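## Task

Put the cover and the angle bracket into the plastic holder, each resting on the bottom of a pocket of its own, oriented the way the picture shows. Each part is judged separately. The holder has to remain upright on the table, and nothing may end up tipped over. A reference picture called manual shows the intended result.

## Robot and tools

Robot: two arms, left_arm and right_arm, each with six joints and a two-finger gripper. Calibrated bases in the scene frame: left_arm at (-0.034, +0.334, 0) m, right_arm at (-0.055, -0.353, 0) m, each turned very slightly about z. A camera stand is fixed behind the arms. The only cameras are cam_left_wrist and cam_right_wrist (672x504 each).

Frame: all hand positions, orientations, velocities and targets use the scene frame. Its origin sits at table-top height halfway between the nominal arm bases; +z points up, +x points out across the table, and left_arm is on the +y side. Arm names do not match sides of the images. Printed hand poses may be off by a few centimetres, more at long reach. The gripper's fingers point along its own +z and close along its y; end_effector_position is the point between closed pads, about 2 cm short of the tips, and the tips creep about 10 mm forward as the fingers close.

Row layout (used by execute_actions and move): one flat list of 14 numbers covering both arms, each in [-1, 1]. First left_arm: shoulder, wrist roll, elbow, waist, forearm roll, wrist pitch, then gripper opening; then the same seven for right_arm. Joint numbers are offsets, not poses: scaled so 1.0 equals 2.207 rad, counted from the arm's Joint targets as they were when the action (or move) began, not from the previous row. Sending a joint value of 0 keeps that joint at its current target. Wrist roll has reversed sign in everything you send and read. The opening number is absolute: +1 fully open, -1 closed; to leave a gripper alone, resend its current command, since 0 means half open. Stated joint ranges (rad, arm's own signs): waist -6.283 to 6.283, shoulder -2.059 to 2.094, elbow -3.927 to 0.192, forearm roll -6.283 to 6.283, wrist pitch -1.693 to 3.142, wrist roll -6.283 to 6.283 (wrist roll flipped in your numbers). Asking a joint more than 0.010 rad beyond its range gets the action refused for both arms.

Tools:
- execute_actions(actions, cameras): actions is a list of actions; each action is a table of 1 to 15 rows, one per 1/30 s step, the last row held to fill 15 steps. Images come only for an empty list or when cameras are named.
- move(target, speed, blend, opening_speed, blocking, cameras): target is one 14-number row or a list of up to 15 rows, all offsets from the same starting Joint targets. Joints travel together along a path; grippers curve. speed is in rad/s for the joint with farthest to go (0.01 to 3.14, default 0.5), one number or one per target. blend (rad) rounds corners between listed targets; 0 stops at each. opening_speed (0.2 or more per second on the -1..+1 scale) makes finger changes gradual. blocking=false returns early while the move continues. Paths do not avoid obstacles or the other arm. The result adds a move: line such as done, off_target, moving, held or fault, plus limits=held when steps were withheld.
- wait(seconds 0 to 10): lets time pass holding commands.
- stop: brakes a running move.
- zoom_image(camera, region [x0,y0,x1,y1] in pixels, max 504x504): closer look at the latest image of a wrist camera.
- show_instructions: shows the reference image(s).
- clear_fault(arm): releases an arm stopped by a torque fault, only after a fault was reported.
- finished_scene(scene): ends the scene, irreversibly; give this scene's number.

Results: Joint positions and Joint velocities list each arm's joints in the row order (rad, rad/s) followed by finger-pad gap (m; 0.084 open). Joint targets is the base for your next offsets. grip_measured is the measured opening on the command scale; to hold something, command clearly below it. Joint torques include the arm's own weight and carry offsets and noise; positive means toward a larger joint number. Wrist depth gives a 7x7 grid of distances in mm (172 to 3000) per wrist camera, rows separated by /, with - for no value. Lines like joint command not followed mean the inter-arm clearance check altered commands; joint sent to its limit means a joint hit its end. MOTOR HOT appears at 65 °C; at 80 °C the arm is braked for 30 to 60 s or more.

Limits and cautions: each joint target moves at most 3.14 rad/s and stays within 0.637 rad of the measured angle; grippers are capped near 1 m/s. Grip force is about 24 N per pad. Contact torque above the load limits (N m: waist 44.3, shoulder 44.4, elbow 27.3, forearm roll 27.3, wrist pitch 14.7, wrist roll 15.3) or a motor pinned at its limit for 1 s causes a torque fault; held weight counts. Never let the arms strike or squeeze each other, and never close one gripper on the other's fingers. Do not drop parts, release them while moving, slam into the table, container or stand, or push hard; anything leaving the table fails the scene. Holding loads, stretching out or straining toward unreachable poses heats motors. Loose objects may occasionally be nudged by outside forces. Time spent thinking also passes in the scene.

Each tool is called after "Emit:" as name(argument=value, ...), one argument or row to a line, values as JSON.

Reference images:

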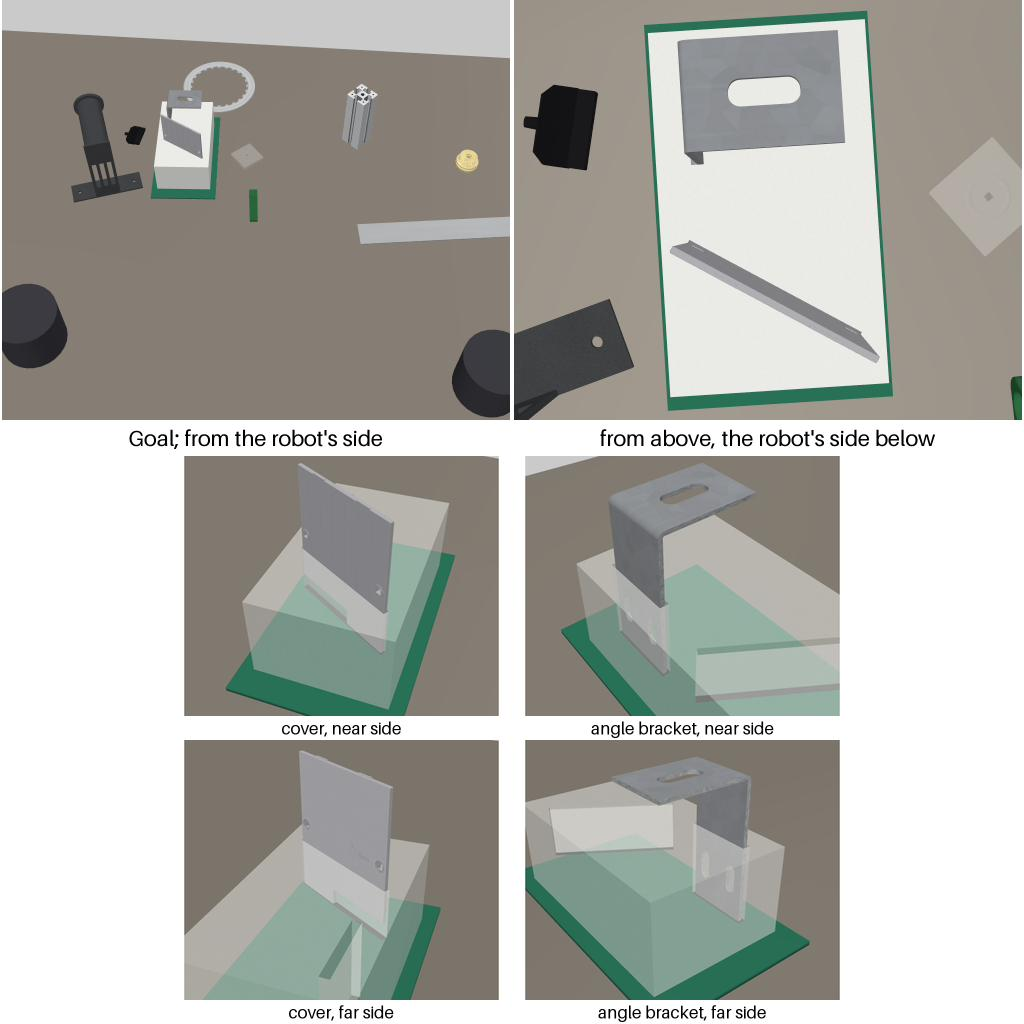

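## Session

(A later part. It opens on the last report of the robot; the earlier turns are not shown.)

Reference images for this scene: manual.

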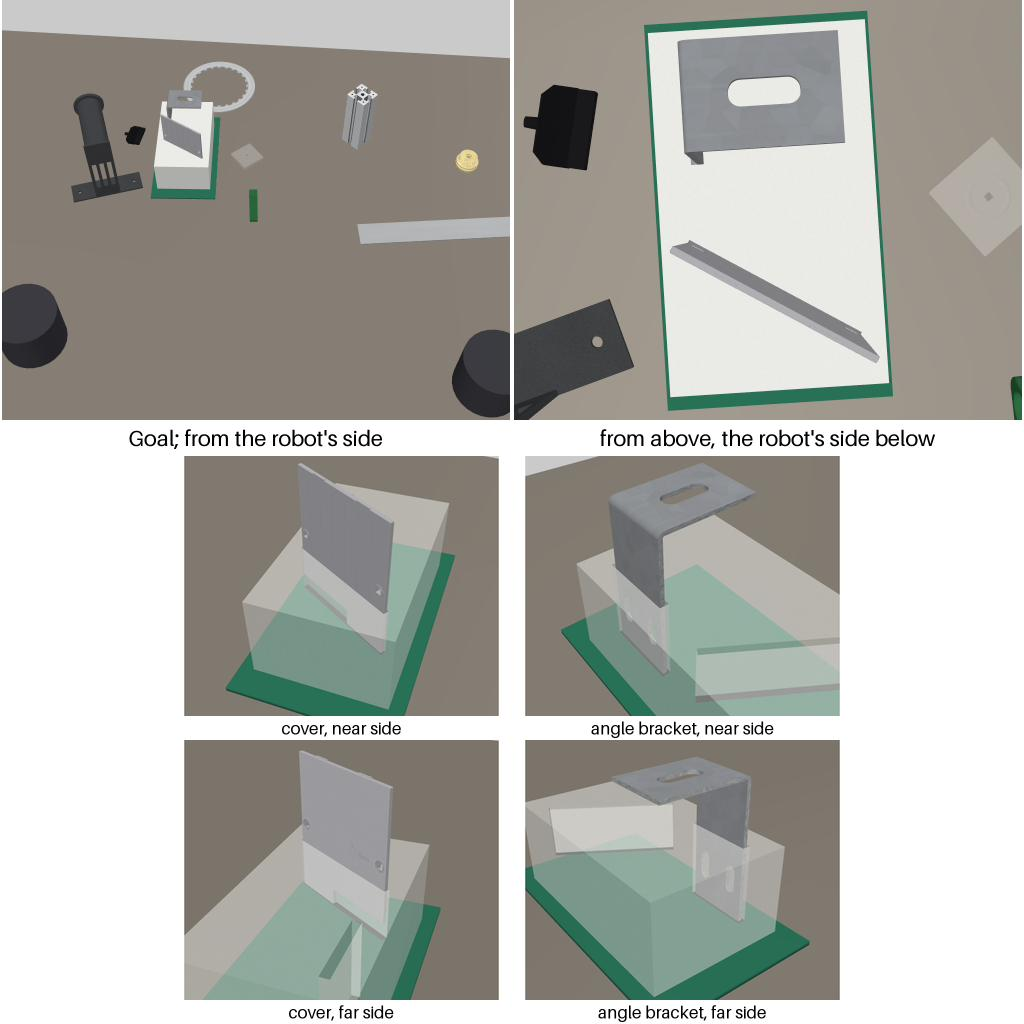

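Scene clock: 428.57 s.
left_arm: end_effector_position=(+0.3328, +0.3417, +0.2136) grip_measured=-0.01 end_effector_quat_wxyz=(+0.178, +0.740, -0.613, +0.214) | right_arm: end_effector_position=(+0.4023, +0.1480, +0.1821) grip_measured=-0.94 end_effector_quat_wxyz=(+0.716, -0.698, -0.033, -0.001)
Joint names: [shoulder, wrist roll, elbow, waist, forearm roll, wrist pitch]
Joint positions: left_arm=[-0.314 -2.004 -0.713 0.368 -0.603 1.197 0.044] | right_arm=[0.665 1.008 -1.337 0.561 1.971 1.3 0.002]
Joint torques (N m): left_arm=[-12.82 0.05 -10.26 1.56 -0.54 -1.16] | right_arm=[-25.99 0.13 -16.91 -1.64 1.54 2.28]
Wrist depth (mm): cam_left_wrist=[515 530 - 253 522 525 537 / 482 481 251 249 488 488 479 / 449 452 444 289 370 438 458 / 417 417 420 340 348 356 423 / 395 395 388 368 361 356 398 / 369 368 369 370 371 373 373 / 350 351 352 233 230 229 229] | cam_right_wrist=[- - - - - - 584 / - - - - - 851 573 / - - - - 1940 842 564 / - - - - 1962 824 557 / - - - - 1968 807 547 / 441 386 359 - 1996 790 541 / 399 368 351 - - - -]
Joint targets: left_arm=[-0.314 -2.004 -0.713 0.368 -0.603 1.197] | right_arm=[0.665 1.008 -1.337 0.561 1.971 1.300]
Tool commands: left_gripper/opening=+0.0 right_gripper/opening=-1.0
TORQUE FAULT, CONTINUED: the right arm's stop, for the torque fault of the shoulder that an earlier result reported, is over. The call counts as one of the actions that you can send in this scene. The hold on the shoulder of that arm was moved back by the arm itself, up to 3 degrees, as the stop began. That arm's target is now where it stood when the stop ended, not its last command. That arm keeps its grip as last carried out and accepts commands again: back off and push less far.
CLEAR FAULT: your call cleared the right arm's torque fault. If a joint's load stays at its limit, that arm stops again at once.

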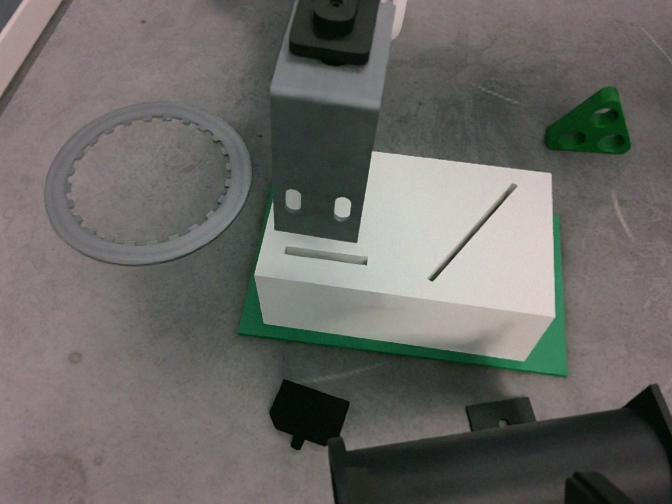

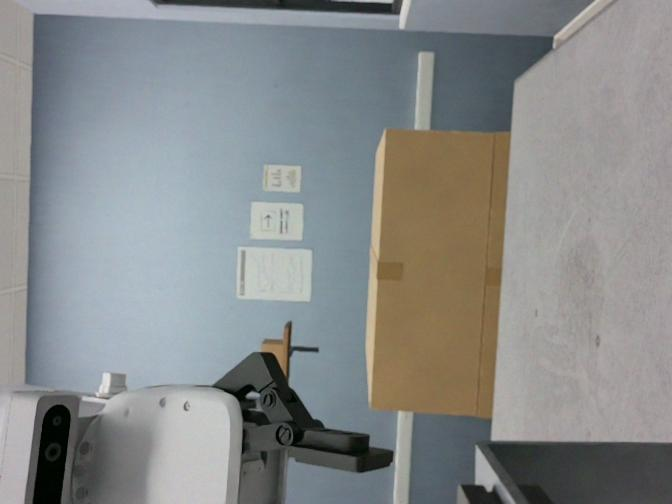

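Emit:
move(
  target=[0, 0, 0, 0, 0, 0, 0.0, 0.00657, -0.01183, 0.00344, 0.0019, 0.00358, -0.01001, -1.0],
  speed=0.05,
  cameras=["cam_left_wrist"],
)

Emit:
zoom_image(
  camera="cam_left_wrist",
  region=[260, 180, 400, 290],
)

Scene clock: 465.10 s.
left_arm: end_effector_position=(+0.3328, +0.3417, +0.2136) grip_measured=-0.01 end_effector_quat_wxyz=(+0.178, +0.740, -0.613, +0.214) | right_arm: end_effector_position=(+0.4018, +0.1467, +0.1659) grip_measured=-0.94 end_effector_quat_wxyz=(+0.707, -0.707, -0.011, +0.011)
Joint names: [shoulder, wrist roll, elbow, waist, forearm roll, wrist pitch]
Joint positions: left_arm=[-0.314 -2.004 -0.713 0.368 -0.603 1.197 0.044] | right_arm=[0.679 0.982 -1.33 0.565 1.979 1.278 0.002]
Joint torques (N m): left_arm=[-12.99 0.13 -10.3 1.58 -0.43 -1.2] | right_arm=[-22.73 -1.01 -16.36 4.2 2.68 1.49]
Wrist depth (mm): cam_left_wrist=[517 530 531 272 522 523 536 / 482 481 - 264 487 488 479 / 449 453 445 288 369 439 458 / 418 416 418 339 348 354 424 / 395 396 386 368 361 357 399 / 368 369 370 371 371 373 372 / 351 351 352 233 230 229 229] | cam_right_wrist=[- - - - - 691 481 / - - - - - 690 478 / - - - - 1946 806 479 / - - - - 1962 802 479 / - - - - 1974 802 477 / - 382 - - 1962 801 476 / 387 354 349 - - - -]
Joint targets: left_arm=[-0.314 -2.004 -0.713 0.368 -0.603 1.197] | right_arm=[0.680 0.982 -1.330 0.565 1.979 1.278]
move: done
Images, in order (width x height): cam_left_wrist 672x504.

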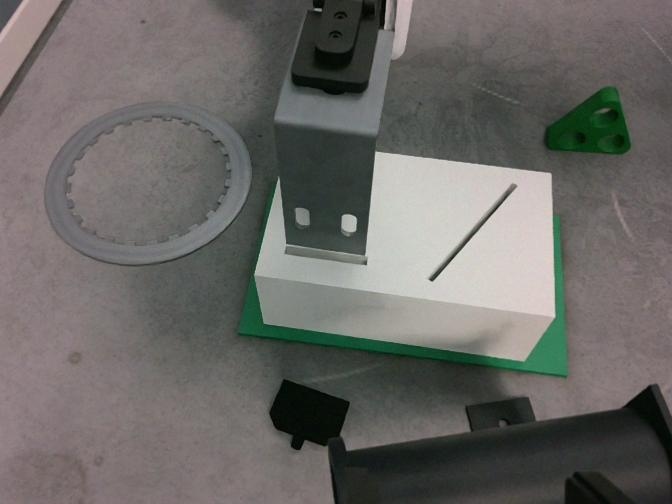

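Scaled by 3.600 from the camera's 672x504 image, which has a finer 960x720 frame.

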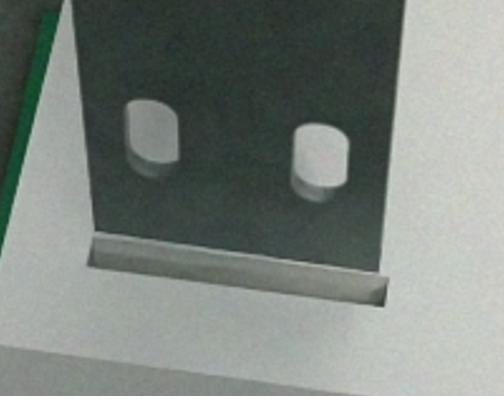

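Emit:
move(
  target=[0, 0, 0, 0, 0, 0, 0.0, 0.00717, 0.00412, -0.00279, -0.00026, 0.00088, 0.00186, -1.0],
  speed=0.03,
  cameras=["cam_left_wrist"],
)

Emit:
zoom_image(
  camera="cam_left_wrist",
  region=[260, 180, 400, 290],
)

Scene clock: 471.73 s.
left_arm: end_effector_position=(+0.3328, +0.3417, +0.2136) grip_measured=-0.01 end_effector_quat_wxyz=(+0.178, +0.740, -0.613, +0.214) | right_arm: end_effector_position=(+0.4020, +0.1468, +0.1593) grip_measured=-0.94 end_effector_quat_wxyz=(+0.707, -0.707, -0.011, +0.011)
Joint names: [shoulder, wrist roll, elbow, waist, forearm roll, wrist pitch]
Joint positions: left_arm=[-0.314 -2.004 -0.713 0.368 -0.603 1.197 0.044] | right_arm=[0.695 0.991 -1.336 0.565 1.981 1.282 0.002]
Joint torques (N m): left_arm=[-12.96 0.12 -10.08 1.85 -0.47 -1.17] | right_arm=[-23.19 1.13 -18.15 -3.47 2.62 2.73]
Wrist depth (mm): cam_left_wrist=[515 530 531 279 524 523 536 / 482 482 484 272 486 486 479 / 450 452 444 289 369 441 458 / 418 417 420 338 348 356 423 / 394 396 388 369 361 357 400 / 368 370 370 371 371 371 372 / 350 351 352 233 230 230 229] | cam_right_wrist=[- - - - - 665 462 / - - - - - 777 461 / - - - - 1962 777 461 / - - - - 1974 775 461 / - - - - 1974 771 460 / - 375 - - 1991 771 460 / 384 350 345 318 - - -]
Joint targets: left_arm=[-0.314 -2.004 -0.713 0.368 -0.603 1.197] | right_arm=[0.695 0.991 -1.336 0.565 1.981 1.282]
move: done
Images, in order (width x height): cam_left_wrist 672x504.

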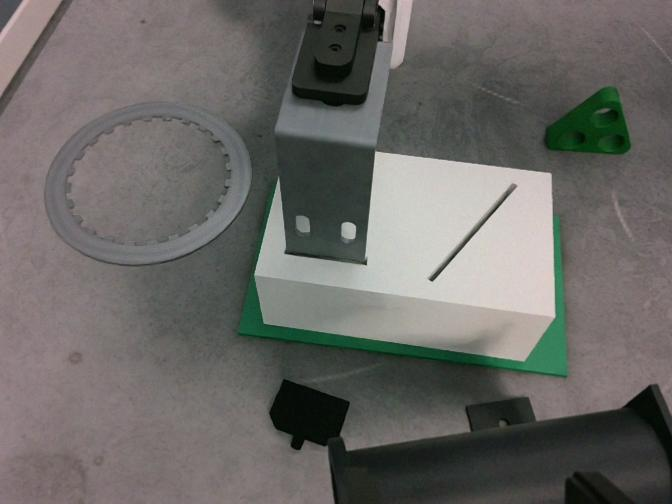

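Scaled by 3.600 from the camera's 672x504 image, which has a finer 960x720 frame.

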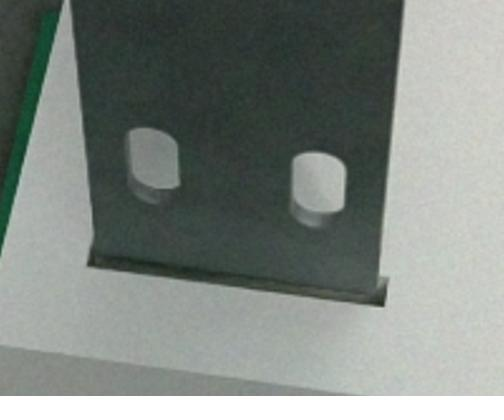

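Emit:
move(
  target=[0, 0, 0, 0, 0, 0, 0.0, 0.0025, 0.00127, -0.0014, 0.00032, 0.0006, 0.0003, -1.0],
  speed=0.03,
  cameras=[],
)

Emit:
move(
  target=[0, 0, 0, 0, 0, 0, 0.0, 0.0022, 0.00127, -0.00086, -0.00008, 0.00027, 0.00057, -1.0],
  speed=0.03,
  cameras=["cam_left_wrist"],
)

Emit:
zoom_image(
  camera="cam_left_wrist",
  region=[260, 180, 400, 290],
)

Scene clock: 480.83 s.
left_arm: end_effector_position=(+0.3328, +0.3417, +0.2136) grip_measured=-0.01 end_effector_quat_wxyz=(+0.178, +0.740, -0.613, +0.214) | right_arm: end_effector_position=(+0.4021, +0.1474, +0.1573) grip_measured=-0.94 end_effector_quat_wxyz=(+0.707, -0.707, -0.011, +0.011)
Joint names: [shoulder, wrist roll, elbow, waist, forearm roll, wrist pitch]
Joint positions: left_arm=[-0.314 -2.004 -0.713 0.368 -0.603 1.197 0.044] | right_arm=[0.701 0.994 -1.339 0.566 1.982 1.283 0.002]
Joint torques (N m): left_arm=[-12.7 -0.01 -10.1 1.72 -0.57 -1.17] | right_arm=[-22.66 1.16 -18.17 4.32 2.64 2.74]
Wrist depth (mm): cam_left_wrist=[516 529 531 281 522 523 535 / 482 481 483 275 487 489 480 / 449 452 445 288 369 441 458 / 418 416 419 341 348 356 423 / 395 396 387 368 361 356 399 / 369 369 370 371 371 372 373 / 351 351 353 233 230 229 229] | cam_right_wrist=[- - - - - 659 458 / - - - - - 767 458 / - - - - 1940 768 456 / - - - - 1974 765 455 / - - - - 1968 765 455 / - 368 - - 1985 761 455 / 382 348 333 - - - -]
Joint targets: left_arm=[-0.314 -2.004 -0.713 0.368 -0.603 1.197] | right_arm=[0.701 0.994 -1.339 0.566 1.982 1.283]
move: done
No camera images: "cameras" was empty.

Scene clock: 481.53 s.
left_arm: end_effector_position=(+0.3328, +0.3417, +0.2136) grip_measured=-0.01 end_effector_quat_wxyz=(+0.178, +0.740, -0.613, +0.214) | right_arm: end_effector_position=(+0.4021, +0.1474, +0.1553) grip_measured=-0.94 end_effector_quat_wxyz=(+0.707, -0.707, -0.011, +0.011)
Joint names: [shoulder, wrist roll, elbow, waist, forearm roll, wrist pitch]
Joint positions: left_arm=[-0.314 -2.004 -0.713 0.368 -0.603 1.197 0.044] | right_arm=[0.706 0.997 -1.341 0.565 1.983 1.284 0.002]
Joint torques (N m): left_arm=[-12.75 0.15 -10.37 1.65 -0.56 -1.15] | right_arm=[-22.97 1.09 -18.09 -3.67 2.76 2.71]
Wrist depth (mm): cam_left_wrist=[518 528 528 284 523 523 537 / 480 480 484 274 486 488 480 / 450 453 446 288 369 439 457 / 418 416 419 341 348 356 423 / 395 395 387 368 362 356 400 / 369 369 369 370 371 372 373 / 350 352 351 233 230 229 229] | cam_right_wrist=[- - - - - 650 453 / - - - - - 760 452 / - - - - 1974 758 451 / - - - - 1968 754 450 / - - - - 1991 755 450 / - 367 - - 2002 749 449 / 380 347 340 - - - -]
Joint targets: left_arm=[-0.314 -2.004 -0.713 0.368 -0.603 1.197] | right_arm=[0.706 0.997 -1.341 0.565 1.983 1.284]
move: done
Images, in order (width x height): cam_left_wrist 672x504.

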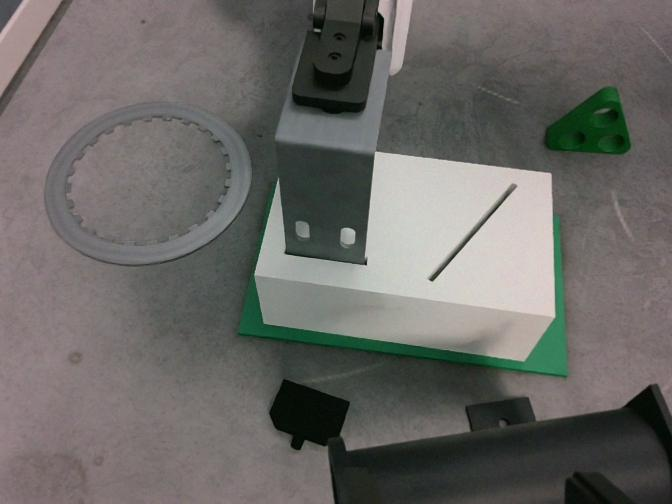

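Scaled by 3.600 from the camera's 672x504 image, which has a finer 960x720 frame.

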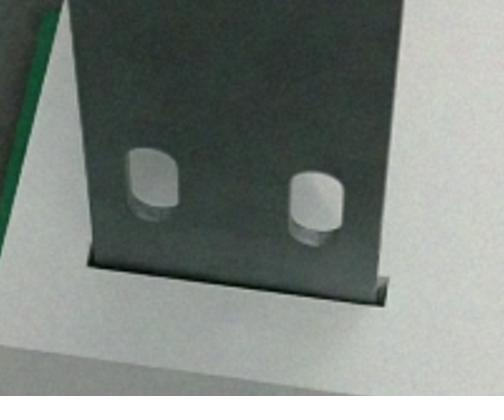

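Emit:
move(
  target=[0, 0, 0, 0, 0, 0, 0.0, 0.0022, 0.00127, -0.00086, -0.00008, 0.00027, 0.00057, -1.0],
  speed=0.03,
  cameras=[],
)

Emit:
move(
  target=[0, 0, 0, 0, 0, 0, 0.0, 0.0022, 0.00127, -0.00086, -0.00008, 0.00027, 0.00057, -1.0],
  speed=0.03,
  cameras=["cam_left_wrist"],
)

Emit:
zoom_image(
  camera="cam_left_wrist",
  region=[260, 180, 400, 290],
)

Scene clock: 486.50 s.
left_arm: end_effector_position=(+0.3328, +0.3417, +0.2136) grip_measured=-0.01 end_effector_quat_wxyz=(+0.178, +0.740, -0.613, +0.214) | right_arm: end_effector_position=(+0.4021, +0.1474, +0.1533) grip_measured=-0.94 end_effector_quat_wxyz=(+0.707, -0.707, -0.011, +0.011)
Joint names: [shoulder, wrist roll, elbow, waist, forearm roll, wrist pitch]
Joint positions: left_arm=[-0.314 -2.004 -0.713 0.368 -0.603 1.197 0.044] | right_arm=[0.711 1 -1.343 0.565 1.984 1.285 0.002]
Joint torques (N m): left_arm=[-13.15 0.06 -10.22 1.11 -0.57 -1.24] | right_arm=[-22.73 1.17 -18.11 -3.51 2.69 2.7]
Wrist depth (mm): cam_left_wrist=[517 529 533 286 523 524 535 / 482 482 486 277 487 489 478 / 451 452 445 288 370 440 458 / 418 416 419 340 348 355 423 / 395 395 387 369 362 357 400 / 369 370 370 371 372 372 372 / 351 351 352 233 229 229 229] | cam_right_wrist=[- - - - - 642 447 / - - - - - 750 447 / - - - - 1951 748 446 / - - - - 1951 747 446 / - - - - 1968 746 444 / - 369 - - 1979 743 443 / 379 352 337 - - - -]
Joint targets: left_arm=[-0.314 -2.004 -0.713 0.368 -0.603 1.197] | right_arm=[0.711 1.000 -1.343 0.565 1.984 1.285]
move: done
No camera images: "cameras" was empty.

Scene clock: 487.20 s.
left_arm: end_effector_position=(+0.3328, +0.3417, +0.2136) grip_measured=-0.01 end_effector_quat_wxyz=(+0.178, +0.740, -0.613, +0.214) | right_arm: end_effector_position=(+0.4022, +0.1474, +0.1513) grip_measured=-0.94 end_effector_quat_wxyz=(+0.707, -0.707, -0.011, +0.011)
Joint names: [shoulder, wrist roll, elbow, waist, forearm roll, wrist pitch]
Joint positions: left_arm=[-0.314 -2.004 -0.713 0.368 -0.603 1.197 0.044] | right_arm=[0.715 1.002 -1.344 0.565 1.984 1.286 0.002]
Joint torques (N m): left_arm=[-13.21 0.07 -10.44 1.56 -0.58 -1.04] | right_arm=[-23.03 1.2 -18.02 -3.51 2.55 2.82]
Wrist depth (mm): cam_left_wrist=[517 529 530 287 521 522 537 / 483 481 484 278 488 490 478 / 449 452 446 288 369 440 458 / 417 415 419 340 348 355 423 / 394 396 387 368 361 356 400 / 368 370 370 371 372 372 371 / 351 351 353 233 230 229 229] | cam_right_wrist=[- - - - - 635 441 / - - - - - 743 441 / - - - - 1951 737 440 / - - - - 1962 741 439 / - - - - 1974 737 439 / - 371 - - 2002 733 439 / 380 350 336 - - - -]
Joint targets: left_arm=[-0.314 -2.004 -0.713 0.368 -0.603 1.197] | right_arm=[0.715 1.002 -1.344 0.565 1.984 1.286]
move: done
Images, in order (width x height): cam_left_wrist 672x504.

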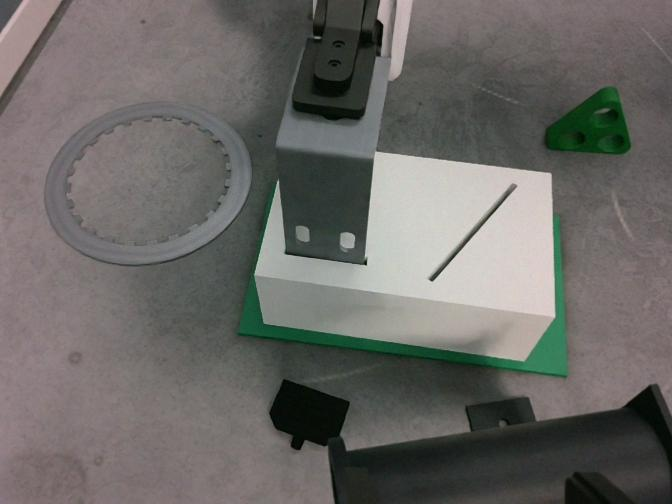

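Scaled by 3.600 from the camera's 672x504 image, which has a finer 960x720 frame.

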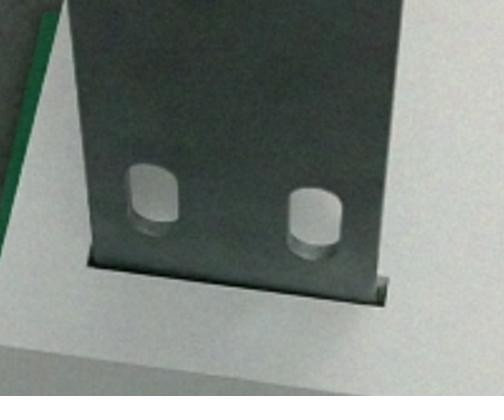

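Emit:
move(
  target=[0, 0, 0, 0, 0, 0, 0.0, 0.00166, 0.00095, -0.00064, -0.00006, 0.0002, 0.00043, -1.0],
  speed=0.03,
  cameras=[],
)

Emit:
move(
  target=[0, 0, 0, 0, 0, 0, 0.0, 0.00166, 0.00095, -0.00064, -0.00006, 0.0002, 0.00043, -1.0],
  speed=0.03,
  cameras=[],
)

Scene clock: 490.87 s.
left_arm: end_effector_position=(+0.3328, +0.3417, +0.2136) grip_measured=-0.01 end_effector_quat_wxyz=(+0.178, +0.740, -0.613, +0.214) | right_arm: end_effector_position=(+0.4022, +0.1474, +0.1498) grip_measured=-0.94 end_effector_quat_wxyz=(+0.707, -0.707, -0.011, +0.011)
Joint names: [shoulder, wrist roll, elbow, waist, forearm roll, wrist pitch]
Joint positions: left_arm=[-0.314 -2.004 -0.713 0.368 -0.603 1.197 0.044] | right_arm=[0.719 1.004 -1.346 0.565 1.985 1.287 0.002]
Joint torques (N m): left_arm=[-13.11 0.01 -10.08 1.78 -0.45 -1.13] | right_arm=[-22.82 1.15 -18 -3.29 2.48 2.77]
Wrist depth (mm): cam_left_wrist=[517 531 532 288 521 525 535 / 481 482 494 280 488 488 480 / 450 453 445 287 369 439 457 / 418 416 419 341 348 355 423 / 395 396 387 368 361 357 399 / 368 369 370 370 372 372 372 / 350 352 352 233 230 229 229] | cam_right_wrist=[- - - - - 629 437 / - - - - - 735 437 / - - - - 1985 729 437 / - - - - 1951 732 436 / - - - - 1968 730 436 / 425 373 - - 2008 728 436 / 381 349 334 - - - -]
Joint targets: left_arm=[-0.314 -2.004 -0.713 0.368 -0.603 1.197] | right_arm=[0.719 1.004 -1.346 0.565 1.985 1.287]
move: done
No camera images: "cameras" was empty.

Scene clock: 491.57 s.
left_arm: end_effector_position=(+0.3328, +0.3417, +0.2136) grip_measured=-0.01 end_effector_quat_wxyz=(+0.178, +0.740, -0.613, +0.214) | right_arm: end_effector_position=(+0.4022, +0.1475, +0.1486) grip_measured=-0.94 end_effector_quat_wxyz=(+0.707, -0.707, -0.011, +0.011)
Joint names: [shoulder, wrist roll, elbow, waist, forearm roll, wrist pitch]
Joint positions: left_arm=[-0.314 -2.004 -0.713 0.368 -0.603 1.197 0.044] | right_arm=[0.722 1.007 -1.347 0.565 1.985 1.288 0.002]
Joint torques (N m): left_arm=[-13.24 0.02 -10.48 1.91 -0.55 -1.17] | right_arm=[-10.52 1.1 -7.46 -5.69 3.55 3.1]
Wrist depth (mm): cam_left_wrist=[515 529 532 290 533 522 534 / 483 482 495 280 486 490 479 / 450 453 445 288 369 439 457 / 418 418 419 340 348 355 423 / 395 395 386 369 361 356 400 / 369 369 370 371 372 372 373 / 350 352 351 233 230 229 229] | cam_right_wrist=[- - - - - 631 438 / - - - - - 737 437 / - - - - 1957 730 436 / - - - - 1957 730 436 / - - - - 1968 732 434 / 427 374 - - 1968 728 435 / 380 349 334 - - - -]
Joint targets: left_arm=[-0.314 -2.004 -0.713 0.368 -0.603 1.197] | right_arm=[0.723 1.007 -1.347 0.565 1.985 1.288]
move: done
No camera images: "cameras" was empty.

Emit:
move(
  target=[0.10815, -0.99502, -0.2493, -0.30839, 0.27322, 0.06412, 0.3, -0.00133, -0.00076, 0.00051, 0.00005, -0.00016, -0.00034, -1.0],
  speed=0.9,
  cameras=["cam_left_wrist"],
)

Scene clock: 558.43 s.
left_arm: end_effector_position=(+0.3999, +0.1832, +0.2997) grip_measured=+0.29 end_effector_quat_wxyz=(+0.000, +0.642, +0.767, +0.000) | right_arm: end_effector_position=(+0.4022, +0.1474, +0.1495) grip_measured=-0.94 end_effector_quat_wxyz=(+0.707, -0.707, -0.011, +0.011)
Joint names: [shoulder, wrist roll, elbow, waist, forearm roll, wrist pitch]
Joint positions: left_arm=[-0.075 -4.2 -1.263 -0.312 0 1.339 0.056] | right_arm=[0.72 1.005 -1.346 0.565 1.985 1.288 0.002]
Joint torques (N m): left_arm=[-18.73 -0.39 -11.15 -2.41 0.46 -1.24] | right_arm=[-26.12 -0.79 -16.26 3.11 -0.62 1.4]
Wrist depth (mm): cam_left_wrist=[427 428 428 426 428 429 429 / 428 303 303 303 426 429 429 / 427 428 426 429 428 429 430 / 429 427 428 431 429 429 430 / 429 431 368 386 427 431 432 / 430 431 368 368 303 432 432 / 430 431 369 276 277 433 432] | cam_right_wrist=[- - - - - 628 437 / - - - - - 734 436 / - - - - 1957 731 435 / - - - - 1979 728 435 / - - - - 1979 731 434 / - - - - 2002 728 435 / - - - - - - -]
Joint targets: left_arm=[-0.075 -4.200 -1.263 -0.312 0.000 1.339] | right_arm=[0.720 1.005 -1.346 0.565 1.985 1.288]
move: done
Images, in order (width x height): cam_left_wrist 672x504.

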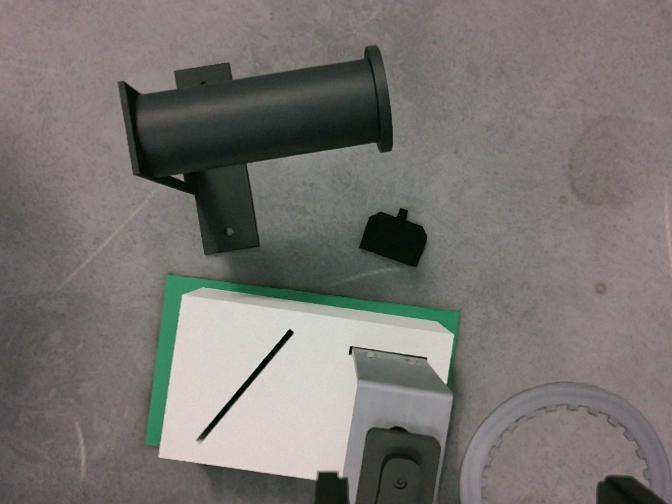

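Emit:
zoom_image(
  camera="cam_left_wrist",
  region=[320, 320, 480, 504],
)

Scaled by 2.739 from the camera's 672x504 image, which has a finer 960x720 frame.

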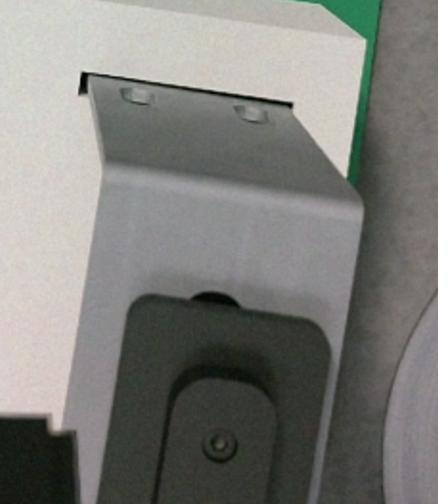

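Emit:
move(
  target=[0.02324, -0.06896, 0.1048, -0.00113, 0, -0.1285, 0.33, 0, 0, 0, 0, 0, 0, -1.0],
  speed=0.25,
  cameras=["cam_left_wrist"],
)

Scene clock: 589.07 s.
left_arm: end_effector_position=(+0.3996, +0.1820, +0.2000) grip_measured=+0.32 end_effector_quat_wxyz=(+0.000, +0.699, +0.715, +0.000) | right_arm: end_effector_position=(+0.4022, +0.1474, +0.1495) grip_measured=-0.94 end_effector_quat_wxyz=(+0.707, -0.707, -0.011, +0.011)
Joint names: [shoulder, wrist roll, elbow, waist, forearm roll, wrist pitch]
Joint positions: left_arm=[-0.024 -4.352 -1.032 -0.315 0 1.055 0.058] | right_arm=[0.72 1.005 -1.346 0.565 1.985 1.288 0.002]
Joint torques (N m): left_arm=[-20 -0.58 -9.76 -1.74 0.34 -2.6] | right_arm=[-26.37 -0.83 -16.22 3.59 -0.4 1.47]
Wrist depth (mm): cam_left_wrist=[328 205 203 206 329 329 330 / 203 204 210 329 330 329 330 / 209 326 329 330 331 330 330 / 330 327 330 331 331 331 331 / 331 331 328 330 331 332 331 / 331 268 268 269 261 332 332 / 332 268 269 - 184 331 333] | cam_right_wrist=[- - - - - 629 437 / - - - - - 732 436 / - - - - 1968 731 435 / - - - - 1974 731 434 / - - - - 1957 728 434 / - - - - 1974 728 434 / - - - - - - -]
Joint targets: left_arm=[-0.024 -4.352 -1.032 -0.315 0.000 1.055] | right_arm=[0.720 1.005 -1.346 0.565 1.985 1.288]
move: done
Images, in order (width x height): cam_left_wrist 672x504.

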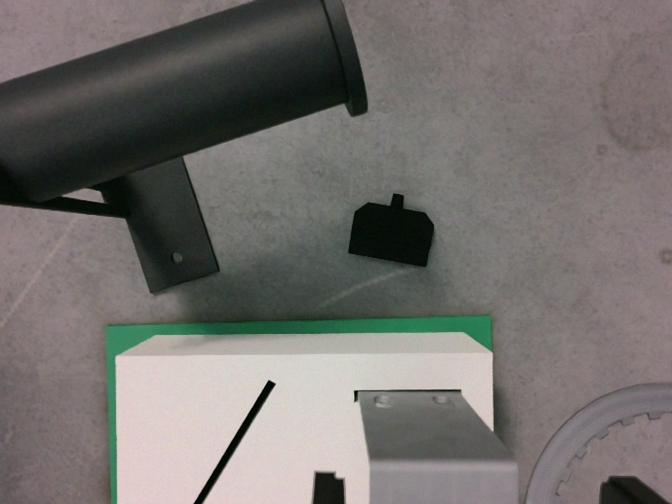

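Emit:
move(
  target=[
    [0.02696, 0, 0.03489, 0, 0, -0.0618, 0.33, 0, 0, 0, 0, 0, 0, -1.0],
    [0.02696, 0, 0.03489, 0, 0, -0.0618, -0.5, 0, 0, 0, 0, 0, 0, -1.0],
  ],
  speed=[0.08, 0.1],
  opening_speed=0.5,
  cameras=["cam_left_wrist"],
)

Scene clock: 597.73 s.
left_arm: end_effector_position=(+0.3995, +0.1820, +0.1519) grip_measured=-0.05 end_effector_quat_wxyz=(+0.000, +0.699, +0.715, +0.000) | right_arm: end_effector_position=(+0.4022, +0.1474, +0.1495) grip_measured=-0.94 end_effector_quat_wxyz=(+0.707, -0.707, -0.011, +0.011)
Joint names: [shoulder, wrist roll, elbow, waist, forearm roll, wrist pitch]
Joint positions: left_arm=[0.036 -4.352 -0.955 -0.315 0 0.919 0.042] | right_arm=[0.72 1.005 -1.346 0.565 1.985 1.288 0.002]
Joint torques (N m): left_arm=[-20.71 -0.57 -9.4 -1.54 -0.05 -1.79] | right_arm=[-26.19 -0.77 -18.18 3.23 0.21 2.89]
Wrist depth (mm): cam_left_wrist=[- - - 280 281 282 281 / - 278 281 281 281 282 282 / 265 278 281 282 282 282 283 / 282 279 282 283 283 283 283 / 283 282 282 283 282 283 283 / 283 220 221 221 220 283 284 / 283 221 221 221 186 284 284] | cam_right_wrist=[- - - - - 627 436 / - - - - - 732 435 / - - - - 1968 731 435 / - - - - 1968 729 435 / - - - - 1968 730 435 / - - - - - 624 434 / - - - - - - -]
Joint targets: left_arm=[0.036 -4.352 -0.955 -0.315 0.000 0.919] | right_arm=[0.720 1.005 -1.346 0.565 1.985 1.288]
move: done
Images, in order (width x height): cam_left_wrist 672x504.

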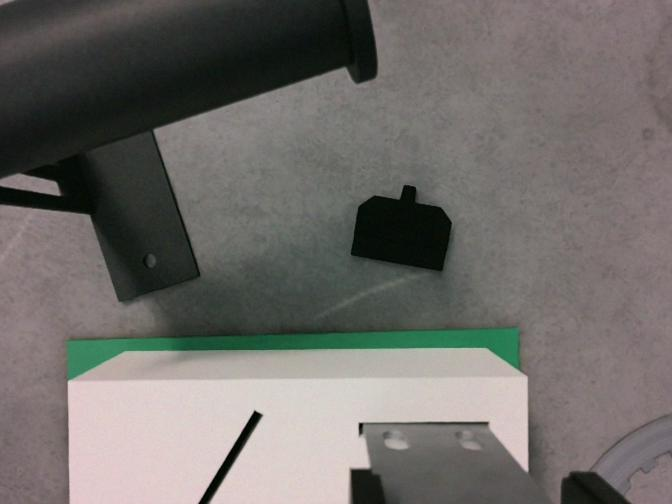

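Emit:
move(
  target=[
    [0, 0, 0, 0, 0, 0, -1.0, 0, 0, 0, 0, 0, 0, -1.0],
    [0, 0, 0, 0, 0, 0, -1.0, 0, 0, 0, 0, 0, 0, -0.5],
    [0, 0, 0, 0, 0, 0, -1.0, -0.00717, -0.00412, 0.00279, 0.00026, -0.00088, -0.00186, -0.5],
    [0, 0, 0, 0, 0, 0, -1.0, -0.05759, 0.01414, 0.09189, -0.1082, -0.0845, 0.06579, -0.5],
  ],
  speed=[0.1, 0.1, 0.04, 0.15],
  opening_speed=0.8,
  cameras=["all"],
)

Scene clock: 621.17 s.
left_arm: end_effector_position=(+0.3995, +0.1820, +0.1519) grip_measured=-0.05 end_effector_quat_wxyz=(+0.000, +0.699, +0.715, +0.000) | right_arm: end_effector_position=(+0.4074, +0.0275, +0.1563) grip_measured=-0.52 end_effector_quat_wxyz=(+0.707, -0.707, -0.008, +0.008)
Joint names: [shoulder, wrist roll, elbow, waist, forearm roll, wrist pitch]
Joint positions: left_arm=[0.036 -4.352 -0.955 -0.315 0 0.919 0.042] | right_arm=[0.593 1.036 -1.143 0.326 1.798 1.433 0.021]
Joint torques (N m): left_arm=[-26.63 -0.48 -10.75 1.02 -0.18 -1.59] | right_arm=[-23.43 1.26 -14.19 -3.47 -0.55 2.64]
Wrist depth (mm): cam_left_wrist=[- - - 281 281 281 281 / - 278 281 281 282 282 281 / 265 278 282 282 281 282 282 / 282 280 282 282 283 283 283 / 283 283 282 282 283 284 283 / 283 220 220 221 221 283 283 / 283 220 220 221 186 284 284] | cam_right_wrist=[- - - - - 654 455 / - - - - - 653 455 / - - - - 2068 765 454 / - - - - 2074 761 452 / 262 259 259 277 1153 760 452 / 259 258 257 260 269 288 288 / 259 258 257 276 280 390 287]
Joint targets: left_arm=[0.036 -4.352 -0.955 -0.315 0.000 0.919] | right_arm=[0.593 1.036 -1.143 0.326 1.798 1.433]
move: done

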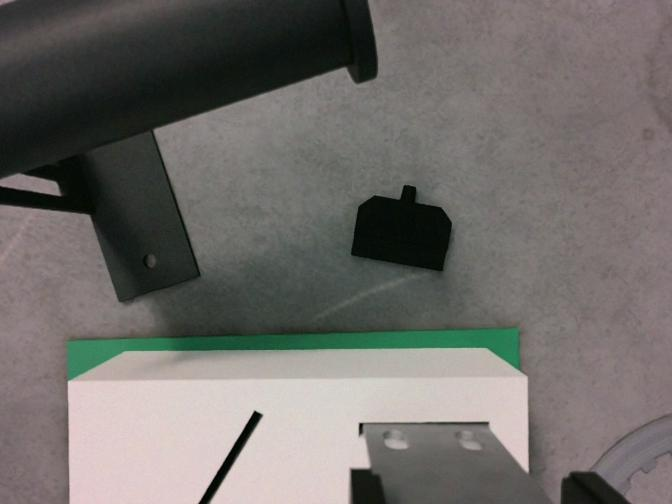

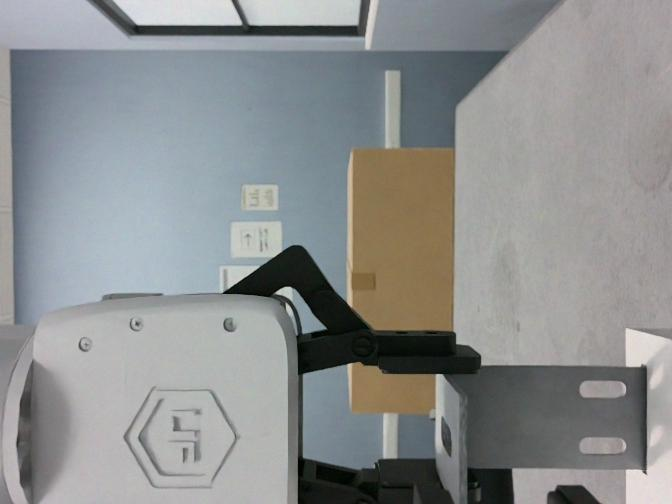

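Emit:
move(
  target=[0.01119, 0, 0.00807, 0, 0, -0.01926, -1.0, 0, 0, 0, 0, 0, 0, -0.5],
  speed=0.04,
  cameras=["cam_right_wrist"],
)

Scene clock: 629.00 s.
left_arm: end_effector_position=(+0.4000, +0.1819, +0.1368) grip_measured=-0.05 end_effector_quat_wxyz=(+0.000, +0.699, +0.715, +0.000) | right_arm: end_effector_position=(+0.4074, +0.0275, +0.1563) grip_measured=-0.52 end_effector_quat_wxyz=(+0.707, -0.707, -0.008, +0.008)
Joint names: [shoulder, wrist roll, elbow, waist, forearm roll, wrist pitch]
Joint positions: left_arm=[0.061 -4.352 -0.937 -0.315 0 0.876 0.042] | right_arm=[0.593 1.036 -1.143 0.326 1.798 1.433 0.021]
Joint torques (N m): left_arm=[-21.38 -0.43 -9.35 0.73 -0.14 -2.71] | right_arm=[-23.53 1 -14.31 -3.26 -0.59 2.08]
Wrist depth (mm): cam_left_wrist=[- - - 266 266 267 267 / - 267 266 266 267 267 267 / 259 264 266 267 267 268 267 / 267 264 267 268 267 268 268 / 268 267 267 268 268 269 269 / 205 205 206 206 205 223 269 / 205 206 205 206 186 207 269] | cam_right_wrist=[- - - - - 655 454 / - - - - - 655 455 / - - - - 2068 761 454 / - - - 2087 2062 760 453 / 268 260 258 271 1147 759 453 / 258 258 257 257 - 288 288 / 255 258 258 272 279 289 288]
Joint targets: left_arm=[0.061 -4.352 -0.937 -0.315 0.000 0.876] | right_arm=[0.593 1.036 -1.143 0.326 1.798 1.433]
move: done
Images, in order (width x height): cam_right_wrist 672x504.

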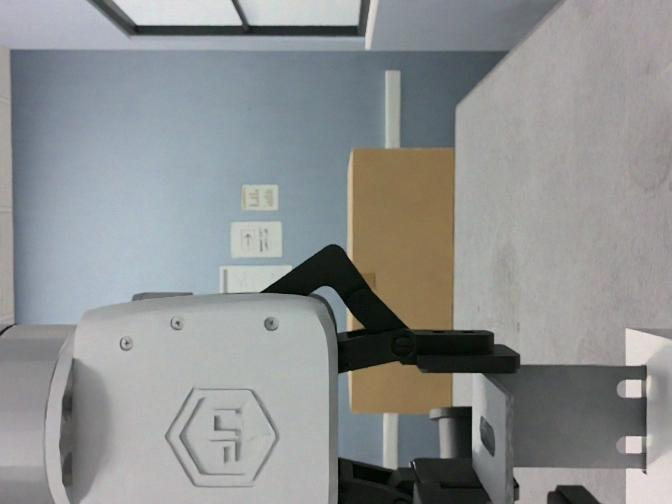

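Emit:
move(
  target=[0.00895, 0, 0.00646, 0, 0, -0.01541, -1.0, 0, 0, 0, 0, 0, 0, -0.5],
  speed=0.04,
  cameras=[],
)

Emit:
move(
  target=[0.00373, 0, 0.00269, 0, 0, -0.00642, -1.0, 0, 0, 0, 0, 0, 0, -0.5],
  speed=0.03,
  cameras=["cam_right_wrist"],
)

Scene clock: 632.70 s.
left_arm: end_effector_position=(+0.3999, +0.1819, +0.1248) grip_measured=-0.05 end_effector_quat_wxyz=(+0.000, +0.699, +0.715, +0.000) | right_arm: end_effector_position=(+0.4074, +0.0275, +0.1563) grip_measured=-0.52 end_effector_quat_wxyz=(+0.707, -0.707, -0.008, +0.008)
Joint names: [shoulder, wrist roll, elbow, waist, forearm roll, wrist pitch]
Joint positions: left_arm=[0.08 -4.352 -0.923 -0.315 0 0.842 0.042] | right_arm=[0.593 1.036 -1.143 0.326 1.798 1.433 0.021]
Joint torques (N m): left_arm=[-21.58 -0.39 -9.59 1.09 -0.25 -2.61] | right_arm=[-23.37 0.94 -14.41 -3.59 -0.38 1.74]
Wrist depth (mm): cam_left_wrist=[- - - 254 254 254 255 / - 254 255 255 255 255 255 / 249 251 255 255 255 256 256 / 255 252 255 255 250 256 256 / 256 255 255 256 256 256 256 / 198 197 196 195 194 223 257 / 193 194 194 194 194 194 257] | cam_right_wrist=[- - - - - 652 455 / - - - - - 654 453 / - - - - 2099 763 453 / - - - 2080 2087 758 454 / 268 260 259 268 276 653 452 / 253 258 257 258 408 273 288 / 250 258 258 257 288 273 288]
Joint targets: left_arm=[0.080 -4.352 -0.923 -0.315 0.000 0.842] | right_arm=[0.593 1.036 -1.143 0.326 1.798 1.433]
move: done
No camera images: "cameras" was empty.

Scene clock: 633.43 s.
left_arm: end_effector_position=(+0.3998, +0.1819, +0.1198) grip_measured=-0.05 end_effector_quat_wxyz=(+0.000, +0.699, +0.715, +0.000) | right_arm: end_effector_position=(+0.4074, +0.0275, +0.1563) grip_measured=-0.52 end_effector_quat_wxyz=(+0.707, -0.707, -0.008, +0.008)
Joint names: [shoulder, wrist roll, elbow, waist, forearm roll, wrist pitch]
Joint positions: left_arm=[0.089 -4.352 -0.917 -0.315 0 0.828 0.042] | right_arm=[0.593 1.036 -1.143 0.326 1.798 1.433 0.021]
Joint torques (N m): left_arm=[-21.72 -0.5 -9.29 1.12 0.03 -2.66] | right_arm=[-23.43 0.88 -14.46 -3.64 -0.42 1.61]
Wrist depth (mm): cam_left_wrist=[- - - 249 249 250 250 / - 249 250 249 249 250 250 / 246 247 250 250 250 251 251 / 250 247 250 251 245 251 251 / 250 251 251 250 251 251 251 / 198 197 196 196 194 223 253 / 189 188 188 188 189 189 252] | cam_right_wrist=[- - - - - 654 454 / - - - - - 654 455 / - - - - 2074 760 454 / - - - 2080 2087 761 453 / - 261 259 258 276 649 452 / 254 258 258 257 277 268 288 / 250 258 258 258 294 280 288]
Joint targets: left_arm=[0.089 -4.352 -0.917 -0.315 0.000 0.828] | right_arm=[0.593 1.036 -1.143 0.326 1.798 1.433]
move: done
Images, in order (width x height): cam_right_wrist 672x504.

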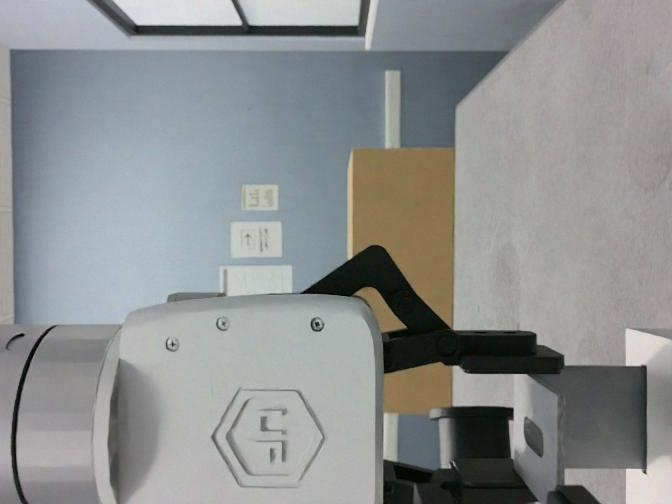

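Emit:
move(
  target=[0.00224, 0, 0.00162, 0, 0, -0.00385, -1.0, 0, 0, 0, 0, 0, 0, -0.5],
  speed=0.02,
  cameras=[],
)

Emit:
move(
  target=[0.0015, 0, 0.00108, 0, 0, -0.00257, -1.0, 0, 0, 0, 0, 0, 0, -0.5],
  speed=0.02,
  cameras=[],
)

Emit:
move(
  target=[0.0015, 0, 0.00108, 0, 0, -0.00257, -1.0, 0, 0, 0, 0, 0, 0, -0.5],
  speed=0.02,
  cameras=[],
)

Scene clock: 639.13 s.
left_arm: end_effector_position=(+0.3996, +0.1820, +0.1168) grip_measured=-0.05 end_effector_quat_wxyz=(+0.000, +0.699, +0.715, +0.000) | right_arm: end_effector_position=(+0.4074, +0.0275, +0.1563) grip_measured=-0.52 end_effector_quat_wxyz=(+0.707, -0.707, -0.008, +0.008)
Joint names: [shoulder, wrist roll, elbow, waist, forearm roll, wrist pitch]
Joint positions: left_arm=[0.093 -4.352 -0.914 -0.315 0 0.819 0.042] | right_arm=[0.593 1.036 -1.143 0.326 1.798 1.433 0.021]
Joint torques (N m): left_arm=[-21.91 -0.32 -9.28 0.97 -0.06 -2.48] | right_arm=[-23.35 0.81 -14.47 -3.68 -0.26 1.71]
Wrist depth (mm): cam_left_wrist=[- - 246 246 247 246 247 / 243 246 247 247 247 247 247 / 243 244 247 247 247 247 248 / 247 244 247 247 242 248 248 / 248 248 247 247 248 248 249 / 198 197 197 196 194 223 249 / 185 185 186 186 186 186 249] | cam_right_wrist=[- - - - - 652 455 / - - - - - 655 454 / - - - - 2068 765 453 / - - - 2093 2099 762 453 / - 261 259 259 277 647 453 / 253 258 258 257 398 268 288 / 250 259 258 257 294 261 288]
Joint targets: left_arm=[0.093 -4.352 -0.914 -0.315 0.000 0.819] | right_arm=[0.593 1.036 -1.143 0.326 1.798 1.433]
move: done
No camera images: "cameras" was empty.

Scene clock: 639.83 s.
left_arm: end_effector_position=(+0.3995, +0.1820, +0.1149) grip_measured=-0.05 end_effector_quat_wxyz=(+0.000, +0.699, +0.715, +0.000) | right_arm: end_effector_position=(+0.4074, +0.0275, +0.1563) grip_measured=-0.52 end_effector_quat_wxyz=(+0.707, -0.707, -0.008, +0.008)
Joint names: [shoulder, wrist roll, elbow, waist, forearm roll, wrist pitch]
Joint positions: left_arm=[0.097 -4.352 -0.911 -0.315 0 0.814 0.042] | right_arm=[0.593 1.036 -1.143 0.326 1.798 1.433 0.021]
Joint torques (N m): left_arm=[-21.81 -0.24 -9.39 1.05 0.04 -2.76] | right_arm=[-23.5 0.78 -14.44 -3.67 -0.28 1.69]
Wrist depth (mm): cam_left_wrist=[- - 244 245 244 245 245 / 241 244 244 245 245 245 245 / 241 242 245 245 245 246 246 / 245 242 246 245 240 245 246 / 245 246 246 246 246 246 246 / 198 198 197 196 195 194 247 / 183 184 184 184 184 184 247] | cam_right_wrist=[- - - - - 654 454 / - - - - - 655 454 / - - - - 2068 765 453 / - - - - 2068 761 453 / - 261 259 258 276 650 453 / 253 258 257 257 398 268 288 / 250 259 258 257 294 269 288]
Joint targets: left_arm=[0.097 -4.352 -0.911 -0.315 0.000 0.814] | right_arm=[0.593 1.036 -1.143 0.326 1.798 1.433]
move: done
No camera images: "cameras" was empty.

Scene clock: 640.53 s.
left_arm: end_effector_position=(+0.3994, +0.1821, +0.1129) grip_measured=-0.05 end_effector_quat_wxyz=(+0.000, +0.699, +0.715, +0.000) | right_arm: end_effector_position=(+0.4074, +0.0275, +0.1563) grip_measured=-0.52 end_effector_quat_wxyz=(+0.707, -0.707, -0.008, +0.008)
Joint names: [shoulder, wrist roll, elbow, waist, forearm roll, wrist pitch]
Joint positions: left_arm=[0.1 -4.352 -0.909 -0.315 0 0.808 0.042] | right_arm=[0.593 1.036 -1.143 0.326 1.798 1.433 0.021]
Joint torques (N m): left_arm=[-21.65 -0.36 -9.28 1.07 0.06 -2.52] | right_arm=[-23.27 0.77 -14.55 -3.4 -0.32 1.46]
Wrist depth (mm): cam_left_wrist=[- - 243 242 242 242 243 / 239 242 242 242 242 243 243 / 239 240 243 243 243 243 243 / 243 240 243 243 238 244 244 / 243 244 244 244 244 244 245 / 199 198 197 196 194 194 245 / 181 181 181 182 182 182 245] | cam_right_wrist=[- - - - - 654 455 / - - - - - 653 454 / - - - - 2080 764 453 / - - - - 2080 765 453 / - 266 259 258 276 650 453 / 254 258 257 257 399 269 288 / 250 258 258 258 294 270 288]
Joint targets: left_arm=[0.100 -4.352 -0.909 -0.315 0.000 0.808] | right_arm=[0.593 1.036 -1.143 0.326 1.798 1.433]
move: done
No camera images: "cameras" was empty.

Emit:
move(
  target=[0.0015, 0, 0.00108, 0, 0, -0.00257, -1.0, 0, 0, 0, 0, 0, 0, -0.5],
  speed=0.02,
  cameras=[],
)

Emit:
move(
  target=[0.0011, 0, 0.0008, 0, 0, -0.0019, -1.0, 0, 0, 0, 0, 0, 0, -0.5],
  speed=0.02,
  cameras=["cam_right_wrist"],
)

Scene clock: 643.63 s.
left_arm: end_effector_position=(+0.3993, +0.1821, +0.1109) grip_measured=-0.05 end_effector_quat_wxyz=(+0.000, +0.699, +0.715, +0.000) | right_arm: end_effector_position=(+0.4074, +0.0275, +0.1563) grip_measured=-0.52 end_effector_quat_wxyz=(+0.707, -0.707, -0.008, +0.008)
Joint names: [shoulder, wrist roll, elbow, waist, forearm roll, wrist pitch]
Joint positions: left_arm=[0.103 -4.352 -0.906 -0.315 0 0.802 0.042] | right_arm=[0.593 1.036 -1.143 0.326 1.798 1.433 0.021]
Joint torques (N m): left_arm=[-21.76 -0.23 -9.22 0.87 0.12 -2.8] | right_arm=[-23.53 0.72 -14.54 -3.57 -0.13 1.59]
Wrist depth (mm): cam_left_wrist=[- - 240 241 240 240 241 / 237 240 241 241 241 241 241 / 238 238 241 241 242 242 242 / 241 238 241 241 236 242 242 / 242 242 242 242 242 242 243 / 199 198 197 196 195 194 243 / 179 180 180 180 180 180 243] | cam_right_wrist=[- - - - - 654 456 / - - - - - 654 455 / - - - - 2087 761 454 / - - - - 2093 764 453 / - 267 259 259 277 649 453 / 254 258 258 257 271 269 288 / 250 258 258 258 295 281 288]
Joint targets: left_arm=[0.103 -4.352 -0.906 -0.315 0.000 0.802] | right_arm=[0.593 1.036 -1.143 0.326 1.798 1.433]
move: done
No camera images: "cameras" was empty.

Scene clock: 644.33 s.
left_arm: end_effector_position=(+0.3992, +0.1821, +0.1094) grip_measured=-0.05 end_effector_quat_wxyz=(+0.000, +0.699, +0.715, +0.000) | right_arm: end_effector_position=(+0.4074, +0.0275, +0.1563) grip_measured=-0.52 end_effector_quat_wxyz=(+0.707, -0.707, -0.008, +0.008)
Joint names: [shoulder, wrist roll, elbow, waist, forearm roll, wrist pitch]
Joint positions: left_arm=[0.106 -4.352 -0.905 -0.315 0 0.798 0.042] | right_arm=[0.593 1.036 -1.143 0.326 1.798 1.433 0.021]
Joint torques (N m): left_arm=[-21.93 -0.16 -9.07 0.95 0.22 -2.66] | right_arm=[-23.38 0.71 -14.57 -3.35 -0.17 1.7]
Wrist depth (mm): cam_left_wrist=[- - 239 239 239 240 240 / 236 239 239 239 239 239 240 / 236 237 239 240 240 240 240 / 240 237 240 240 234 240 240 / 240 240 241 240 240 241 241 / 199 198 197 196 195 194 241 / 178 178 178 178 178 178 242] | cam_right_wrist=[- - - - - 654 455 / - - - - - 654 455 / - - - - 2056 766 454 / - - - - 2087 761 453 / - 268 259 258 276 649 453 / 254 258 257 257 271 268 288 / 250 258 258 257 294 278 288]
Joint targets: left_arm=[0.106 -4.352 -0.905 -0.315 0.000 0.798] | right_arm=[0.593 1.036 -1.143 0.326 1.798 1.433]
move: done
Images, in order (width x height): cam_right_wrist 672x504.

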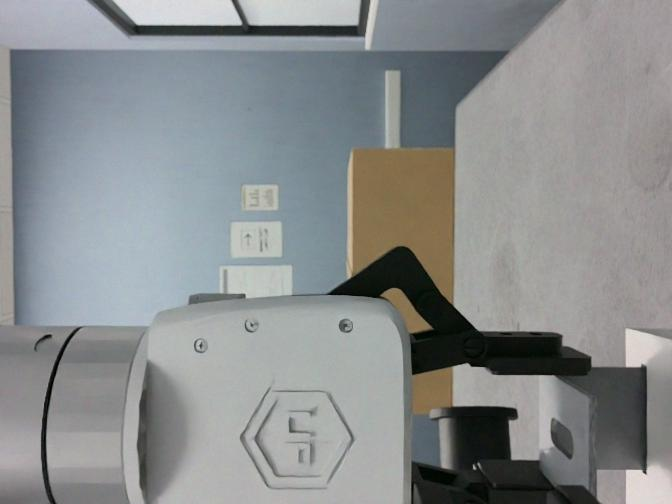

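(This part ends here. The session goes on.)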